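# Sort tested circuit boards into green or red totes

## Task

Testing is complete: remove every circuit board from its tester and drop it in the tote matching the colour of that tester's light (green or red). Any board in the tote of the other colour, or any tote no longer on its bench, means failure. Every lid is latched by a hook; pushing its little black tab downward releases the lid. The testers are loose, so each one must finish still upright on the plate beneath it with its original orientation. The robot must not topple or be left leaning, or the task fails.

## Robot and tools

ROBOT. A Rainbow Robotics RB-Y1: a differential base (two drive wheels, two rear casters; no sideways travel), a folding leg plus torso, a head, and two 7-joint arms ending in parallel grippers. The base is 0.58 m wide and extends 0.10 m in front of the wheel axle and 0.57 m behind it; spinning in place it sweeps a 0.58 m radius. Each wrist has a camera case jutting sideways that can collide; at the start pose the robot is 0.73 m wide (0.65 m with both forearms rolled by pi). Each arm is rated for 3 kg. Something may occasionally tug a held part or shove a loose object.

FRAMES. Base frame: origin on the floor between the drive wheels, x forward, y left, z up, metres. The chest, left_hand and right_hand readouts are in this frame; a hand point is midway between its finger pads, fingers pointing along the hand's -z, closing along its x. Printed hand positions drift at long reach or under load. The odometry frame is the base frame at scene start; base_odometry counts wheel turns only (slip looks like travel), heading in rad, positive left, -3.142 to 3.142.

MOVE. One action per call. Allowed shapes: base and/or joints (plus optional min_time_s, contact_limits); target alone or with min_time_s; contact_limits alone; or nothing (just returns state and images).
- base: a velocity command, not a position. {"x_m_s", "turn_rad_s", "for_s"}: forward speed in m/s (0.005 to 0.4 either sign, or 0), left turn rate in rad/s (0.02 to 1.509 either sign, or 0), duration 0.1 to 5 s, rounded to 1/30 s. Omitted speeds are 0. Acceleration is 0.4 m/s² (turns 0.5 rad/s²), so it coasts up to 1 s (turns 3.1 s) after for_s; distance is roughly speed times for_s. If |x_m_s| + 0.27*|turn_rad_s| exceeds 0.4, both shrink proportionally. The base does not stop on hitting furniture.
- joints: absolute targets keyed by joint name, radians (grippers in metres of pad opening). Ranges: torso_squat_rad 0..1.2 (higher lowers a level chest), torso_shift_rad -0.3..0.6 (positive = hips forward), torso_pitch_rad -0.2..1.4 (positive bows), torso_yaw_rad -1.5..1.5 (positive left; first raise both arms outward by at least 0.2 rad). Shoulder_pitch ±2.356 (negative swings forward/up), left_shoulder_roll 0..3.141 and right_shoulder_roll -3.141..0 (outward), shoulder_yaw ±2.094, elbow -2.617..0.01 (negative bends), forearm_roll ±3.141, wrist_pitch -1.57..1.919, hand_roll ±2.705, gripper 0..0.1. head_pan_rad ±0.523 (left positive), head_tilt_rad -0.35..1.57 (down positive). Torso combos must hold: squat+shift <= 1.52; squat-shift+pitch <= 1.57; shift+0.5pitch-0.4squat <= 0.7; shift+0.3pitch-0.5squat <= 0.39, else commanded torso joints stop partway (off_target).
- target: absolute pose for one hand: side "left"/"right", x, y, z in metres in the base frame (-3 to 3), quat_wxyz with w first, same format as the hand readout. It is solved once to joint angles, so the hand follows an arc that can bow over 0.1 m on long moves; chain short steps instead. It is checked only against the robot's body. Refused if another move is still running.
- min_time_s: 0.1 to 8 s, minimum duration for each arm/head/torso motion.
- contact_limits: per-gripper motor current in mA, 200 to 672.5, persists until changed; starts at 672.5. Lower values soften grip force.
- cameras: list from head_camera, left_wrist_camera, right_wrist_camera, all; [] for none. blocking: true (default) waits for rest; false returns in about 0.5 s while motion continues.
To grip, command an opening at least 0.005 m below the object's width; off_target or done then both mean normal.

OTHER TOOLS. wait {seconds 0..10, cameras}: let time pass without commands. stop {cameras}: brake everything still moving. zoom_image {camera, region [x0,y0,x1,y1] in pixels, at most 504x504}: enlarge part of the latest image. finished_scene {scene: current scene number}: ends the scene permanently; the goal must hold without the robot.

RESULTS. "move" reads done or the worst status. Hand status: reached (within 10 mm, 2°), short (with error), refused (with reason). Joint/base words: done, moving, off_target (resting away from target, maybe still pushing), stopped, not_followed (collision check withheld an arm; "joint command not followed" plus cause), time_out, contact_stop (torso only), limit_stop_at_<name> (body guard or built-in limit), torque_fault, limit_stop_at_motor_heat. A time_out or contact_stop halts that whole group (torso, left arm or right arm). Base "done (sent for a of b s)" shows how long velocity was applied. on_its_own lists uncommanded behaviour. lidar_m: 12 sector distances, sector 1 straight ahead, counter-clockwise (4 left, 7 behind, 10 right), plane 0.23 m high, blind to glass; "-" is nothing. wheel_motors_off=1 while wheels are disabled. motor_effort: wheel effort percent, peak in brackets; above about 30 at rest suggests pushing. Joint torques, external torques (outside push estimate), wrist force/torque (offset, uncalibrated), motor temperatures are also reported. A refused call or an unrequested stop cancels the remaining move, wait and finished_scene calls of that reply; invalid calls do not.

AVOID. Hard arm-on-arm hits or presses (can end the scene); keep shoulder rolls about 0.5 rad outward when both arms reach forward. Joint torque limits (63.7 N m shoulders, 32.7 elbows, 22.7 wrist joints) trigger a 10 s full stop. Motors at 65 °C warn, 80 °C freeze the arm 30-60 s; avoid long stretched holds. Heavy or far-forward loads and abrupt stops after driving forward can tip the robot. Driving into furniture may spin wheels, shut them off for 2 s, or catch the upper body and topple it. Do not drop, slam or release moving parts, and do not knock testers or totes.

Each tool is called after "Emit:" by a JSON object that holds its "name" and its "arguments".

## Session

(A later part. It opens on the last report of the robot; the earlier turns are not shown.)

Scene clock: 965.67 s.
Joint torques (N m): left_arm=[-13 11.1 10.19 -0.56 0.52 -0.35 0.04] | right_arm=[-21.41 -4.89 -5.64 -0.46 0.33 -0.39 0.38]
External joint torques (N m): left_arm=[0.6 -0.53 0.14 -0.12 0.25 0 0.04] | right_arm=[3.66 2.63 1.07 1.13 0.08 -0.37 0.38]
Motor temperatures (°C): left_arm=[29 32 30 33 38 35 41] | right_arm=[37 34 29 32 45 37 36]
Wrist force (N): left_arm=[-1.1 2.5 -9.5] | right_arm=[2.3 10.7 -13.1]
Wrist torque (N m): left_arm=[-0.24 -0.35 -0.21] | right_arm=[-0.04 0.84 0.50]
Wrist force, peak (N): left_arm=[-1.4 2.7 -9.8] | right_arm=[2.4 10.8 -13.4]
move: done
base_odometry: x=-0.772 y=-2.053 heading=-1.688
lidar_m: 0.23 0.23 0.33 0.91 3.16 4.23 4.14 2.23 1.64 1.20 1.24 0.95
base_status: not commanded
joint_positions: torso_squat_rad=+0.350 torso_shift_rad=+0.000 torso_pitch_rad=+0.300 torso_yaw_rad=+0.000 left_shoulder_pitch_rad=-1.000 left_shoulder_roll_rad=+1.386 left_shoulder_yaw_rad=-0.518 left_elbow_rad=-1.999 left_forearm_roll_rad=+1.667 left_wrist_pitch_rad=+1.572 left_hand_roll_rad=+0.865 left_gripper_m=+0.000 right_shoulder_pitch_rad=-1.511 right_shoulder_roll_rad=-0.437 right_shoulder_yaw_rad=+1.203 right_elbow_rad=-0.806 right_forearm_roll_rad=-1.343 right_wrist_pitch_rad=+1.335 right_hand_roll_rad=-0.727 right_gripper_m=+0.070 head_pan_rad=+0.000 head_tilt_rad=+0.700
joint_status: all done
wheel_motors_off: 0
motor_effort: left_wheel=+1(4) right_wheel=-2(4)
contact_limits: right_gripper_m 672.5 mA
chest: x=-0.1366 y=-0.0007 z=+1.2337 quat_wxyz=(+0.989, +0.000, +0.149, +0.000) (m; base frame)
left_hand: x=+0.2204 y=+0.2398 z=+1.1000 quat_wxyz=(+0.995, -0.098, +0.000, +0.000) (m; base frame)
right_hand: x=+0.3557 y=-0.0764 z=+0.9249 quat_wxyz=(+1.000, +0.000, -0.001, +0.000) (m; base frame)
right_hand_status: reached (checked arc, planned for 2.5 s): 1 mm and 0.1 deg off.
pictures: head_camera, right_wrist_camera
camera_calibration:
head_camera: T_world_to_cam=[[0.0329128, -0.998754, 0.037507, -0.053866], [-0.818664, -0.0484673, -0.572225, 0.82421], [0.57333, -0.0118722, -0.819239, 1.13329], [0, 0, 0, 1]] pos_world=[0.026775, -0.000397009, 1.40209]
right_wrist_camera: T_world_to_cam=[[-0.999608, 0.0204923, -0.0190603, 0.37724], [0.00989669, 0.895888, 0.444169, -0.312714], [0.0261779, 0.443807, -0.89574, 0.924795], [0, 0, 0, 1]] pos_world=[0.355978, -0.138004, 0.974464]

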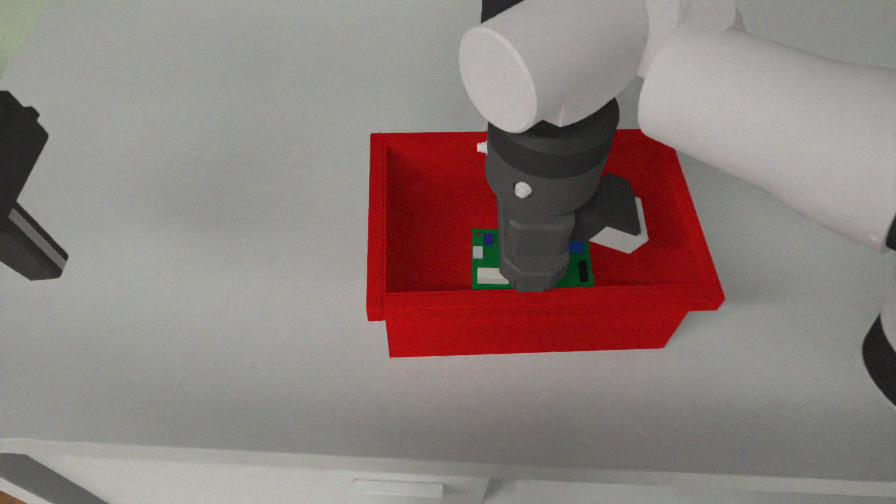

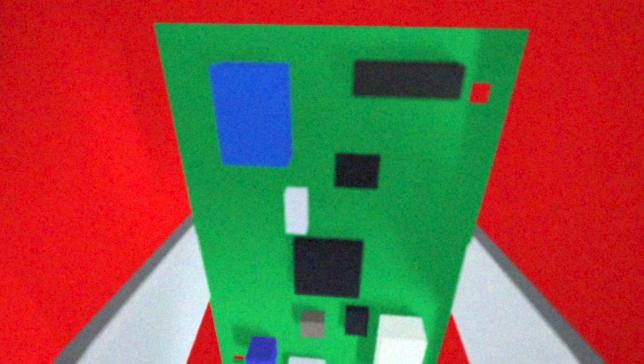

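Lower in small steps until contact.

Emit:
{"name": "move", "arguments": {"target": {"side":"right","x":0.356,"y":-0.076,"z":0.914,"quat_wxyz":[1,0.0,0.0,0]}, "min_time_s": 2, "cameras": []}}

Emit:
{"name": "move", "arguments": {"target": {"side":"right","x":0.356,"y":-0.076,"z":0.907,"quat_wxyz":[1,0.0,0.0,0]}, "min_time_s": 2, "cameras": ["head_camera"]}}

Scene clock: 974.93 s.
Joint torques (N m): left_arm=[-12.9 11.03 10.18 -0.53 0.46 -0.29 0.01] | right_arm=[-21.29 -4.68 -4.97 -0.58 0.35 -0.36 0.35]
External joint torques (N m): left_arm=[0.7 -0.61 0.13 -0.09 0.18 0.06 0.01] | right_arm=[3.74 2.71 1.39 1 0.11 -0.34 0.35]
Motor temperatures (°C): left_arm=[29 32 30 33 38 35 41] | right_arm=[37 34 29 32 45 37 36]
Wrist force (N): left_arm=[-1.2 2.5 -9.5] | right_arm=[2.6 10.7 -13.0]
Wrist torque (N m): left_arm=[-0.24 -0.34 -0.21] | right_arm=[-0.04 0.87 0.51]
Wrist force, peak (N): left_arm=[-1.4 2.6 -9.9] | right_arm=[2.6 10.8 -13.4]
move: done
base_odometry: x=-0.772 y=-2.053 heading=-1.688
lidar_m: 0.23 0.24 0.33 0.92 3.15 4.23 4.13 2.24 1.64 1.21 1.23 0.95
base_status: not commanded
joint_positions: torso_squat_rad=+0.350 torso_shift_rad=+0.000 torso_pitch_rad=+0.300 torso_yaw_rad=+0.000 left_shoulder_pitch_rad=-1.000 left_shoulder_roll_rad=+1.386 left_shoulder_yaw_rad=-0.518 left_elbow_rad=-1.999 left_forearm_roll_rad=+1.667 left_wrist_pitch_rad=+1.572 left_hand_roll_rad=+0.865 left_gripper_m=+0.000 right_shoulder_pitch_rad=-1.501 right_shoulder_roll_rad=-0.413 right_shoulder_yaw_rad=+1.207 right_elbow_rad=-0.762 right_forearm_roll_rad=-1.338 right_wrist_pitch_rad=+1.314 right_hand_roll_rad=-0.706 right_gripper_m=+0.070 head_pan_rad=+0.000 head_tilt_rad=+0.700
joint_status: all done
wheel_motors_off: 0
motor_effort: left_wheel=+2(4) right_wheel=-2(4)
contact_limits: right_gripper_m 672.5 mA
chest: x=-0.1366 y=-0.0007 z=+1.2337 quat_wxyz=(+0.989, +0.000, +0.149, +0.000) (m; base frame)
left_hand: x=+0.2204 y=+0.2398 z=+1.1000 quat_wxyz=(+0.995, -0.098, +0.000, +0.000) (m; base frame)
right_hand: x=+0.3559 y=-0.0763 z=+0.9148 quat_wxyz=(+1.000, +0.000, -0.001, +0.000) (m; base frame)
right_hand_status: reached (checked arc, planned for 2.0 s): 1 mm and 0.1 deg off.
pictures: none
No camera images: "cameras" was empty.

Scene clock: 977.27 s.
Joint torques (N m): left_arm=[-12.75 10.79 10.02 -0.39 0.51 -0.34 0] | right_arm=[-4.14 0.58 1.45 2.04 2.81 -4.77 0.05]
External joint torques (N m): left_arm=[0.86 -0.84 -0.04 0.04 0.23 0.01 0] | right_arm=[20.94 7.92 7.52 3.59 2.56 -4.74 0.05]
Motor temperatures (°C): left_arm=[29 32 30 33 38 35 41] | right_arm=[37 34 29 32 45 37 36]
Wrist force (N): left_arm=[-1.6 2.4 -9.6] | right_arm=[-7.2 4.8 43.7]
Wrist torque (N m): left_arm=[-0.23 -0.38 -0.20] | right_arm=[0.59 3.70 0.82]
Wrist force, peak (N): left_arm=[-1.1 2.6 -9.8] | right_arm=[-7.6 4.9 44.6]
move: done
base_odometry: x=-0.772 y=-2.053 heading=-1.688
lidar_m: 0.23 0.25 0.33 0.92 3.15 4.22 4.13 2.23 1.64 1.20 1.24 0.95
base_status: not commanded
joint_positions: torso_squat_rad=+0.350 torso_shift_rad=-0.001 torso_pitch_rad=+0.298 torso_yaw_rad=+0.000 left_shoulder_pitch_rad=-1.000 left_shoulder_roll_rad=+1.386 left_shoulder_yaw_rad=-0.518 left_elbow_rad=-1.999 left_forearm_roll_rad=+1.667 left_wrist_pitch_rad=+1.572 left_hand_roll_rad=+0.865 left_gripper_m=+0.000 right_shoulder_pitch_rad=-1.500 right_shoulder_roll_rad=-0.394 right_shoulder_yaw_rad=+1.208 right_elbow_rad=-0.724 right_forearm_roll_rad=-1.337 right_wrist_pitch_rad=+1.299 right_hand_roll_rad=-0.687 right_gripper_m=+0.070 head_pan_rad=+0.000 head_tilt_rad=+0.700
joint_status: all done
wheel_motors_off: 0
motor_effort: left_wheel=+2(4) right_wheel=-1(4)
contact_limits: right_gripper_m 672.5 mA
chest: x=-0.1376 y=-0.0007 z=+1.2338 quat_wxyz=(+0.989, +0.000, +0.149, +0.000) (m; base frame)
left_hand: x=+0.2197 y=+0.2398 z=+1.1007 quat_wxyz=(+0.995, -0.098, -0.001, +0.000) (m; base frame)
right_hand: x=+0.3572 y=-0.0757 z=+0.9111 quat_wxyz=(+1.000, +0.001, -0.004, +0.000) (m; base frame)
right_hand_status: reached (checked arc, planned for 2.0 s): 4 mm and 0.4 deg off.
pictures: head_camera
camera_calibration:
head_camera: T_world_to_cam=[[0.0328138, -0.998755, 0.0375805, -0.0539415], [-0.817676, -0.048449, -0.573637, 0.825379], [0.574743, -0.0119055, -0.818247, 1.1329], [0, 0, 0, 1]] pos_world=[0.0255365, -0.000397909, 1.40249]

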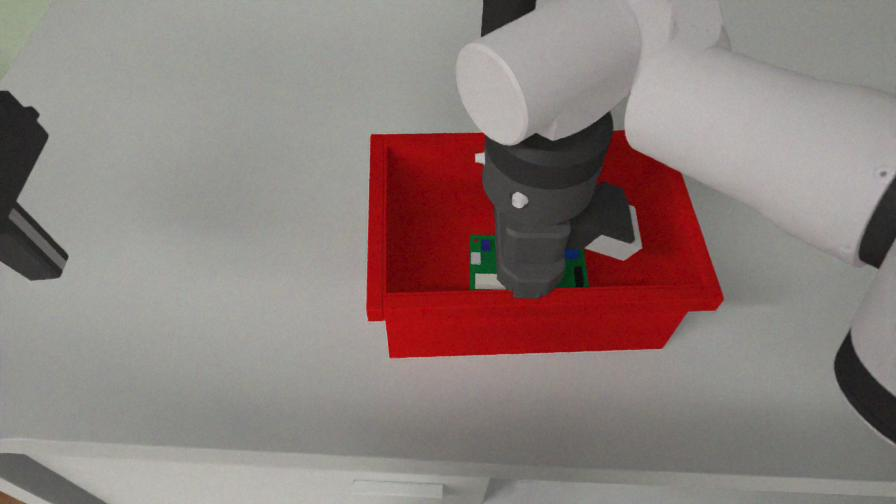

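Emit:
{"name": "move", "arguments": {"target": {"side":"right","x":0.356,"y":-0.076,"z":0.912,"quat_wxyz":[1,0.0,0.0,0]}, "min_time_s": 1, "cameras": []}}

Emit:
{"name": "move", "arguments": {"joints": {"right_gripper_m":0.086}, "cameras": ["right_wrist_camera"]}}

Emit:
{"name": "move", "arguments": {"target": {"side":"right","x":0.353,"y":-0.076,"z":1.0,"quat_wxyz":[1,0.0,0.0,0]}, "min_time_s": 3, "cameras": ["right_wrist_camera"]}}

Emit:
{"name": "move", "arguments": {"target": {"side":"right","x":0.31,"y":-0.15,"z":1.12,"quat_wxyz":[1,0.0,0.0,0]}, "min_time_s": 3, "cameras": ["head_camera"]}}

Scene clock: 987.03 s.
Joint torques (N m): left_arm=[-12.99 10.89 10.12 -0.41 0.59 -0.35 0.05] | right_arm=[-17.82 -5.61 -4.28 0.58 0.69 -0.98 0.29]
External joint torques (N m): left_arm=[0.61 -0.75 0.06 0.03 0.32 0 0.05] | right_arm=[7.28 1.75 1.78 2.13 0.44 -0.96 0.29]
Motor temperatures (°C): left_arm=[29 32 30 33 38 35 41] | right_arm=[36 34 29 32 45 37 36]
Wrist force (N): left_arm=[-1.3 2.3 -9.6] | right_arm=[-0.4 9.8 5.7]
Wrist torque (N m): left_arm=[-0.21 -0.34 -0.20] | right_arm=[0.22 1.79 0.59]
Wrist force, peak (N): left_arm=[-1.3 2.6 -10.0] | right_arm=[-7.3 5.0 44.1]
move: done
base_odometry: x=-0.772 y=-2.053 heading=-1.688
lidar_m: 0.23 0.24 0.33 0.91 3.16 4.23 4.14 2.24 1.65 1.20 1.24 0.95
base_status: not commanded
joint_positions: torso_squat_rad=+0.350 torso_shift_rad=+0.000 torso_pitch_rad=+0.299 torso_yaw_rad=+0.000 left_shoulder_pitch_rad=-1.000 left_shoulder_roll_rad=+1.386 left_shoulder_yaw_rad=-0.518 left_elbow_rad=-1.999 left_forearm_roll_rad=+1.667 left_wrist_pitch_rad=+1.572 left_hand_roll_rad=+0.865 left_gripper_m=+0.000 right_shoulder_pitch_rad=-1.503 right_shoulder_roll_rad=-0.394 right_shoulder_yaw_rad=+1.206 right_elbow_rad=-0.723 right_forearm_roll_rad=-1.341 right_wrist_pitch_rad=+1.308 right_hand_roll_rad=-0.685 right_gripper_m=+0.070 head_pan_rad=+0.000 head_tilt_rad=+0.700
joint_status: all done
wheel_motors_off: 0
motor_effort: left_wheel=+2(4) right_wheel=-3(3)
contact_limits: right_gripper_m 672.5 mA
chest: x=-0.1371 y=-0.0007 z=+1.2337 quat_wxyz=(+0.989, +0.000, +0.149, +0.000) (m; base frame)
left_hand: x=+0.2200 y=+0.2398 z=+1.1003 quat_wxyz=(+0.995, -0.098, +0.000, +0.000) (m; base frame)
right_hand: x=+0.3567 y=-0.0757 z=+0.9124 quat_wxyz=(+1.000, +0.000, +0.000, +0.000) (m; base frame)
right_hand_status: reached (checked arc, planned for 1.0 s): 1 mm and 0.1 deg off.
pictures: none
No camera images: "cameras" was empty.

Scene clock: 987.67 s.
Joint torques (N m): left_arm=[-12.74 11.07 10.08 -0.44 0.49 -0.35 -0.08] | right_arm=[-18.13 -5.86 -4.24 -0.38 0.11 -0.16 0.26]
External joint torques (N m): left_arm=[0.87 -0.57 0.03 0 0.21 0.01 -0.08] | right_arm=[6.96 1.49 1.82 1.18 -0.13 -0.14 0.26]
Motor temperatures (°C): left_arm=[29 32 30 33 38 35 41] | right_arm=[36 34 29 32 45 37 36]
Wrist force (N): left_arm=[-1.4 2.4 -9.5] | right_arm=[5.3 10.8 -5.5]
Wrist torque (N m): left_arm=[-0.23 -0.36 -0.19] | right_arm=[-0.10 1.36 0.53]
Wrist force, peak (N): left_arm=[-1.4 2.5 -9.9] | right_arm=[5.5 10.7 -7.5]
move: done
base_odometry: x=-0.772 y=-2.053 heading=-1.688
lidar_m: 0.23 0.24 0.33 0.92 3.16 4.21 4.14 2.24 1.64 1.20 1.24 0.95
base_status: not commanded
joint_positions: torso_squat_rad=+0.350 torso_shift_rad=+0.000 torso_pitch_rad=+0.299 torso_yaw_rad=+0.000 left_shoulder_pitch_rad=-1.000 left_shoulder_roll_rad=+1.386 left_shoulder_yaw_rad=-0.518 left_elbow_rad=-1.999 left_forearm_roll_rad=+1.667 left_wrist_pitch_rad=+1.572 left_hand_roll_rad=+0.865 left_gripper_m=+0.000 right_shoulder_pitch_rad=-1.503 right_shoulder_roll_rad=-0.394 right_shoulder_yaw_rad=+1.206 right_elbow_rad=-0.723 right_forearm_roll_rad=-1.341 right_wrist_pitch_rad=+1.308 right_hand_roll_rad=-0.685 right_gripper_m=+0.086 head_pan_rad=+0.000 head_tilt_rad=+0.700
joint_status: all done
wheel_motors_off: 0
motor_effort: left_wheel=+3(3) right_wheel=-1(3)
contact_limits: right_gripper_m 672.5 mA
chest: x=-0.1368 y=-0.0007 z=+1.2337 quat_wxyz=(+0.989, +0.000, +0.149, +0.000) (m; base frame)
left_hand: x=+0.2202 y=+0.2398 z=+1.1002 quat_wxyz=(+0.995, -0.098, +0.000, +0.000) (m; base frame)
right_hand: x=+0.3569 y=-0.0757 z=+0.9121 quat_wxyz=(+1.000, +0.000, +0.000, +0.000) (m; base frame)
pictures: right_wrist_camera
camera_calibration:
right_wrist_camera: T_world_to_cam=[[-0.999649, 0.020103, -0.0172465, 0.376525], [0.0103414, 0.895667, 0.444605, -0.308167], [0.024385, 0.444271, -0.895561, 0.913447], [0, 0, 0, 1]] pos_world=[0.357305, -0.137372, 0.961554]

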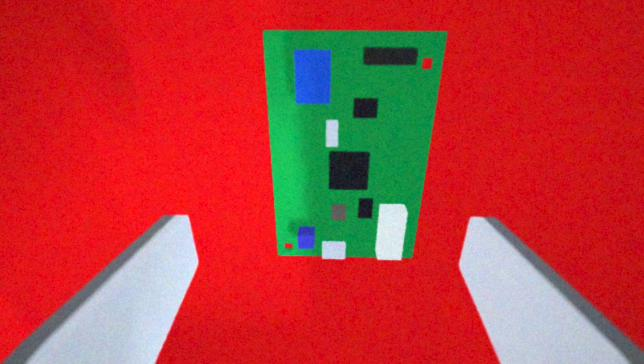

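Scene clock: 991.00 s.
Joint torques (N m): left_arm=[-12.75 10.96 10.09 -0.49 0.56 -0.37 -0.01] | right_arm=[-24.57 -9.54 -9.12 -1.67 -0.18 0.21 -0.25]
External joint torques (N m): left_arm=[0.85 -0.67 0.04 -0.04 0.28 -0.02 -0.01] | right_arm=[0.62 -1.36 -0.8 -0.24 -0.43 0.22 -0.25]
Motor temperatures (°C): left_arm=[29 32 30 33 38 35 41] | right_arm=[37 34 29 32 45 37 36]
Wrist force (N): left_arm=[-1.5 2.5 -9.6] | right_arm=[2.5 11.3 -12.7]
Wrist torque (N m): left_arm=[-0.23 -0.37 -0.20] | right_arm=[-0.11 0.87 0.52]
Wrist force, peak (N): left_arm=[-1.4 2.5 -10.0] | right_arm=[2.0 11.0 -13.1]
move: done
base_odometry: x=-0.772 y=-2.053 heading=-1.688
lidar_m: 0.23 0.24 0.34 0.92 3.15 4.23 4.14 2.23 1.64 1.20 1.23 0.94
base_status: not commanded
joint_positions: torso_squat_rad=+0.350 torso_shift_rad=+0.000 torso_pitch_rad=+0.300 torso_yaw_rad=+0.000 left_shoulder_pitch_rad=-1.000 left_shoulder_roll_rad=+1.386 left_shoulder_yaw_rad=-0.518 left_elbow_rad=-1.999 left_forearm_roll_rad=+1.667 left_wrist_pitch_rad=+1.572 left_hand_roll_rad=+0.865 left_gripper_m=+0.000 right_shoulder_pitch_rad=-1.601 right_shoulder_roll_rad=-0.563 right_shoulder_yaw_rad=+1.158 right_elbow_rad=-1.018 right_forearm_roll_rad=-1.396 right_wrist_pitch_rad=+1.488 right_hand_roll_rad=-0.828 right_gripper_m=+0.086 head_pan_rad=+0.000 head_tilt_rad=+0.700
joint_status: all done
wheel_motors_off: 0
motor_effort: left_wheel=+2(4) right_wheel=-2(4)
contact_limits: right_gripper_m 672.5 mA
chest: x=-0.1367 y=-0.0007 z=+1.2337 quat_wxyz=(+0.989, +0.000, +0.149, +0.000) (m; base frame)
left_hand: x=+0.2203 y=+0.2398 z=+1.1001 quat_wxyz=(+0.995, -0.098, +0.000, +0.000) (m; base frame)
right_hand: x=+0.3529 y=-0.0759 z=+0.9998 quat_wxyz=(+1.000, +0.000, +0.001, +0.000) (m; base frame)
right_hand_status: reached (checked arc, planned for 3.0 s): 0 mm and 0.1 deg off.
pictures: right_wrist_camera
camera_calibration:
right_wrist_camera: T_world_to_cam=[[-0.999688, 0.0197088, -0.0153681, 0.37213], [0.0108466, 0.896124, 0.443671, -0.346198], [0.0225159, 0.443365, -0.896058, 0.993287], [0, 0, 0, 1]] pos_world=[0.353405, -0.137486, 1.04936]

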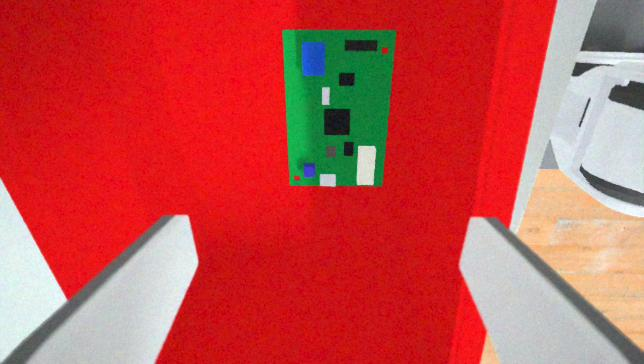

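Scene clock: 994.33 s.
Joint torques (N m): left_arm=[-12.83 11.09 10.13 -0.49 0.53 -0.34 -0.07] | right_arm=[-21.67 -9.97 -11.09 -0.63 -0.23 0.16 -0.44]
External joint torques (N m): left_arm=[0.77 -0.54 0.07 -0.05 0.26 0.01 -0.06] | right_arm=[0.64 -1.29 -0.67 -0.4 -0.47 0.17 -0.44]
Motor temperatures (°C): left_arm=[29 32 30 33 38 35 41] | right_arm=[37 34 29 32 45 37 36]
Wrist force (N): left_arm=[-1.3 2.5 -9.4] | right_arm=[2.3 10.8 -12.9]
Wrist torque (N m): left_arm=[-0.24 -0.35 -0.18] | right_arm=[-0.06 0.87 0.52]
Wrist force, peak (N): left_arm=[-1.3 2.4 -9.9] | right_arm=[2.5 10.9 -13.1]
move: done
base_odometry: x=-0.772 y=-2.053 heading=-1.688
lidar_m: 0.23 0.24 0.35 0.91 3.15 4.22 4.14 2.24 1.64 1.19 1.23 0.95
base_status: not commanded
joint_positions: torso_squat_rad=+0.350 torso_shift_rad=+0.000 torso_pitch_rad=+0.300 torso_yaw_rad=+0.000 left_shoulder_pitch_rad=-1.000 left_shoulder_roll_rad=+1.386 left_shoulder_yaw_rad=-0.518 left_elbow_rad=-1.999 left_forearm_roll_rad=+1.667 left_wrist_pitch_rad=+1.572 left_hand_roll_rad=+0.865 left_gripper_m=+0.000 right_shoulder_pitch_rad=-1.651 right_shoulder_roll_rad=-0.968 right_shoulder_yaw_rad=+1.031 right_elbow_rad=-1.505 right_forearm_roll_rad=-1.570 right_wrist_pitch_rad=+1.705 right_hand_roll_rad=-0.954 right_gripper_m=+0.086 head_pan_rad=+0.000 head_tilt_rad=+0.700
joint_status: all done
wheel_motors_off: 0
motor_effort: left_wheel=+2(4) right_wheel=-1(4)
contact_limits: right_gripper_m 672.5 mA
chest: x=-0.1367 y=-0.0007 z=+1.2337 quat_wxyz=(+0.989, +0.000, +0.149, +0.000) (m; base frame)
left_hand: x=+0.2203 y=+0.2398 z=+1.1001 quat_wxyz=(+0.995, -0.098, +0.000, +0.000) (m; base frame)
right_hand: x=+0.3100 y=-0.1499 z=+1.1199 quat_wxyz=(+1.000, +0.000, +0.000, +0.000) (m; base frame)
right_hand_status: reached (checked arc, planned for 3.0 s): 0 mm and 0.0 deg off.
pictures: head_camera
camera_calibration:
head_camera: T_world_to_cam=[[0.0329106, -0.998754, 0.0375183, -0.0538752], [-0.818558, -0.0484742, -0.572375, 0.824331], [0.573481, -0.0118737, -0.819133, 1.13325], [0, 0, 0, 1]] pos_world=[0.0266386, -0.000393448, 1.40213]

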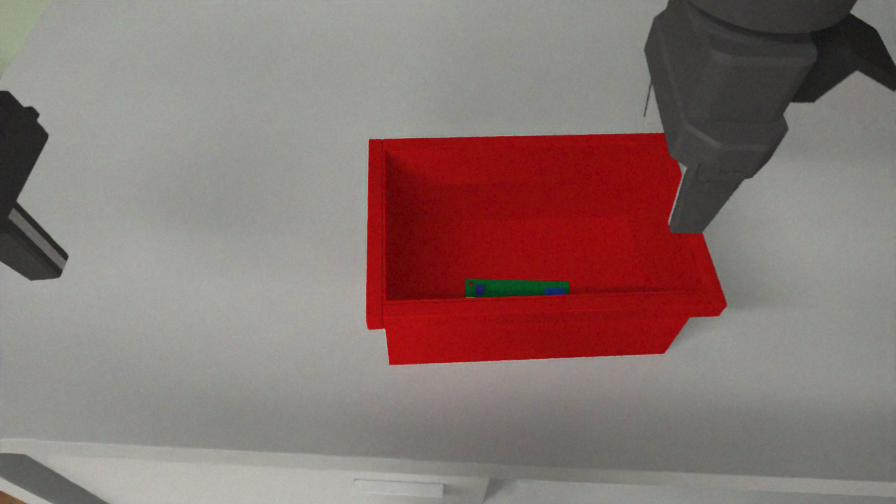

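Emit:
{"name": "move", "arguments": {"base": {"x_m_s":-0.3,"for_s":2.7}, "cameras": []}}

Emit:
{"name": "move", "arguments": {"base": {"turn_rad_s":0.8,"for_s":4.07}, "joints": {"head_tilt_rad":0.35,"right_gripper_m":0}, "cameras": []}}

Emit:
{"name": "move", "arguments": {"target": {"side":"right","x":0.22,"y":-0.24,"z":1.1,"quat_wxyz":[0.995,0.098,0,0]}, "min_time_s": 2, "cameras": ["head_camera"]}}

Scene clock: 1008.33 s.
Joint torques (N m): left_arm=[-12.58 11.13 10.03 -0.42 0.46 -0.38 -0.03] | right_arm=[-21.24 -9.48 -10.62 -0.04 -0.11 0.07 -0.35]
External joint torques (N m): left_arm=[1.02 -0.51 -0.02 0.02 0.18 -0.03 -0.02] | right_arm=[1.07 -0.79 -0.2 0.19 -0.35 0.08 -0.35]
Motor temperatures (°C): left_arm=[29 32 30 33 38 35 41] | right_arm=[37 34 29 32 45 36 36]
Wrist force (N): left_arm=[-1.2 2.6 -9.7] | right_arm=[2.5 10.7 -13.2]
Wrist torque (N m): left_arm=[-0.25 -0.34 -0.21] | right_arm=[-0.05 0.86 0.52]
Wrist force, peak (N): left_arm=[-1.2 2.8 -10.1] | right_arm=[2.4 10.7 -13.5]
move: done
base_odometry: x=-0.677 y=-1.249 heading=-1.688
lidar_m: 1.05 1.09 2.29 3.02 3.16 3.36 3.32 2.23 1.64 1.58 1.54 1.69
base_status: done (sent for 2.7 of 2.7 s)
joint_positions: torso_squat_rad=+0.350 torso_shift_rad=+0.000 torso_pitch_rad=+0.300 torso_yaw_rad=+0.000 left_shoulder_pitch_rad=-1.000 left_shoulder_roll_rad=+1.386 left_shoulder_yaw_rad=-0.518 left_elbow_rad=-1.999 left_forearm_roll_rad=+1.667 left_wrist_pitch_rad=+1.572 left_hand_roll_rad=+0.865 left_gripper_m=+0.000 right_shoulder_pitch_rad=-1.651 right_shoulder_roll_rad=-0.968 right_shoulder_yaw_rad=+1.031 right_elbow_rad=-1.505 right_forearm_roll_rad=-1.570 right_wrist_pitch_rad=+1.705 right_hand_roll_rad=-0.954 right_gripper_m=+0.086 head_pan_rad=+0.000 head_tilt_rad=+0.700
joint_status: not commanded
wheel_motors_off: 0
motor_effort: left_wheel=+5(23) right_wheel=+0(22)
contact_limits: right_gripper_m 672.5 mA
chest: x=-0.1367 y=-0.0007 z=+1.2337 quat_wxyz=(+0.989, +0.000, +0.149, +0.000) (m; base frame)
left_hand: x=+0.2203 y=+0.2398 z=+1.1000 quat_wxyz=(+0.995, -0.098, +0.000, +0.000) (m; base frame)
right_hand: x=+0.3101 y=-0.1499 z=+1.1200 quat_wxyz=(+1.000, +0.000, +0.000, +0.000) (m; base frame)
pictures: none
No camera images: "cameras" was empty.

Scene clock: 1014.30 s.
Joint torques (N m): left_arm=[-12.96 11.34 10.19 -0.56 0.52 -0.27 0.03] | right_arm=[-21.19 -9.45 -10.98 -0.07 -0.04 0.19 -0.23]
External joint torques (N m): left_arm=[0.64 -0.29 0.13 -0.11 0.24 0.08 0.04] | right_arm=[1.12 -0.76 -0.56 0.15 -0.28 0.19 -0.23]
Motor temperatures (°C): left_arm=[29 32 30 33 38 35 41] | right_arm=[37 34 29 32 45 36 36]
Wrist force (N): left_arm=[-1.1 2.6 -9.6] | right_arm=[2.3 10.4 -13.0]
Wrist torque (N m): left_arm=[-0.26 -0.31 -0.19] | right_arm=[-0.01 0.86 0.53]
Wrist force, peak (N): left_arm=[-1.4 2.3 -10.1] | right_arm=[2.3 10.8 -13.3]
move: done
base_odometry: x=-0.677 y=-1.249 heading=+1.565
lidar_m: 3.33 2.02 1.57 1.54 1.52 1.72 1.04 1.15 2.33 3.06 3.29 3.33
base_status: done (sent for 4.07 of 4.07 s)
joint_positions: torso_squat_rad=+0.350 torso_shift_rad=+0.000 torso_pitch_rad=+0.300 torso_yaw_rad=+0.000 left_shoulder_pitch_rad=-1.000 left_shoulder_roll_rad=+1.386 left_shoulder_yaw_rad=-0.518 left_elbow_rad=-1.999 left_forearm_roll_rad=+1.667 left_wrist_pitch_rad=+1.572 left_hand_roll_rad=+0.865 left_gripper_m=+0.000 right_shoulder_pitch_rad=-1.651 right_shoulder_roll_rad=-0.968 right_shoulder_yaw_rad=+1.031 right_elbow_rad=-1.505 right_forearm_roll_rad=-1.570 right_wrist_pitch_rad=+1.705 right_hand_roll_rad=-0.954 right_gripper_m=+0.000 head_pan_rad=+0.000 head_tilt_rad=+0.350
joint_status: all done
wheel_motors_off: 0
motor_effort: left_wheel=+0(27) right_wheel=+2(27)
contact_limits: right_gripper_m 672.5 mA
chest: x=-0.1367 y=-0.0007 z=+1.2337 quat_wxyz=(+0.989, +0.000, +0.149, +0.000) (m; base frame)
left_hand: x=+0.2203 y=+0.2398 z=+1.1000 quat_wxyz=(+0.995, -0.098, +0.000, +0.000) (m; base frame)
right_hand: x=+0.3101 y=-0.1499 z=+1.1199 quat_wxyz=(+1.000, +0.000, +0.000, +0.000) (m; base frame)
pictures: none
No camera images: "cameras" was empty.

Scene clock: 1016.63 s.
Joint torques (N m): left_arm=[-12.76 11.02 10.01 -0.55 0.48 -0.3 0.01] | right_arm=[-12.18 -12.48 -11.65 0.44 -0.38 -0.52 0.33]
External joint torques (N m): left_arm=[0.84 -0.62 -0.05 -0.11 0.2 0.06 0.01] | right_arm=[2.38 -0.95 -1 -0.31 -0.36 -0.2 0.33]
Motor temperatures (°C): left_arm=[29 32 30 33 38 35 41] | right_arm=[37 34 29 32 45 36 36]
Wrist force (N): left_arm=[-1.4 2.7 -9.7] | right_arm=[2.1 9.8 -12.6]
Wrist torque (N m): left_arm=[-0.27 -0.37 -0.21] | right_arm=[0.00 0.83 0.51]
Wrist force, peak (N): left_arm=[-1.5 2.5 -9.8] | right_arm=[2.5 10.7 -13.1]
move: done
base_odometry: x=-0.677 y=-1.249 heading=+1.565
lidar_m: 3.33 2.01 1.57 1.55 1.53 1.72 1.04 1.16 2.32 3.06 3.29 3.32
base_status: not commanded
joint_positions: torso_squat_rad=+0.350 torso_shift_rad=+0.000 torso_pitch_rad=+0.300 torso_yaw_rad=+0.000 left_shoulder_pitch_rad=-1.000 left_shoulder_roll_rad=+1.386 left_shoulder_yaw_rad=-0.518 left_elbow_rad=-1.999 left_forearm_roll_rad=+1.667 left_wrist_pitch_rad=+1.572 left_hand_roll_rad=+0.865 left_gripper_m=+0.000 right_shoulder_pitch_rad=-1.261 right_shoulder_roll_rad=-1.521 right_shoulder_yaw_rad=+0.877 right_elbow_rad=-2.002 right_forearm_roll_rad=-1.777 right_wrist_pitch_rad=+1.387 right_hand_roll_rad=-0.843 right_gripper_m=+0.000 head_pan_rad=+0.000 head_tilt_rad=+0.350
joint_status: all done
wheel_motors_off: 0
motor_effort: left_wheel=+1(2) right_wheel=+4(4)
contact_limits: right_gripper_m 672.5 mA
chest: x=-0.1367 y=-0.0007 z=+1.2337 quat_wxyz=(+0.989, +0.000, +0.149, +0.000) (m; base frame)
left_hand: x=+0.2203 y=+0.2398 z=+1.1000 quat_wxyz=(+0.995, -0.098, +0.000, +0.000) (m; base frame)
right_hand: x=+0.2201 y=-0.2399 z=+1.1001 quat_wxyz=(+0.995, +0.098, +0.000, +0.000) (m; base frame)
right_hand_status: reached (checked arc, planned for 2.0 s): 0 mm and 0.0 deg off.
pictures: head_camera
camera_calibration:
head_camera: T_world_to_cam=[[0.0177804, -0.99876, 0.0464976, -0.0674698], [-0.572824, -0.0482918, -0.818255, 1.18704], [0.819486, -0.012086, -0.572972, 0.797954], [0, 0, 0, 1]] pos_world=[0.0272518, -0.000417897, 1.43164]

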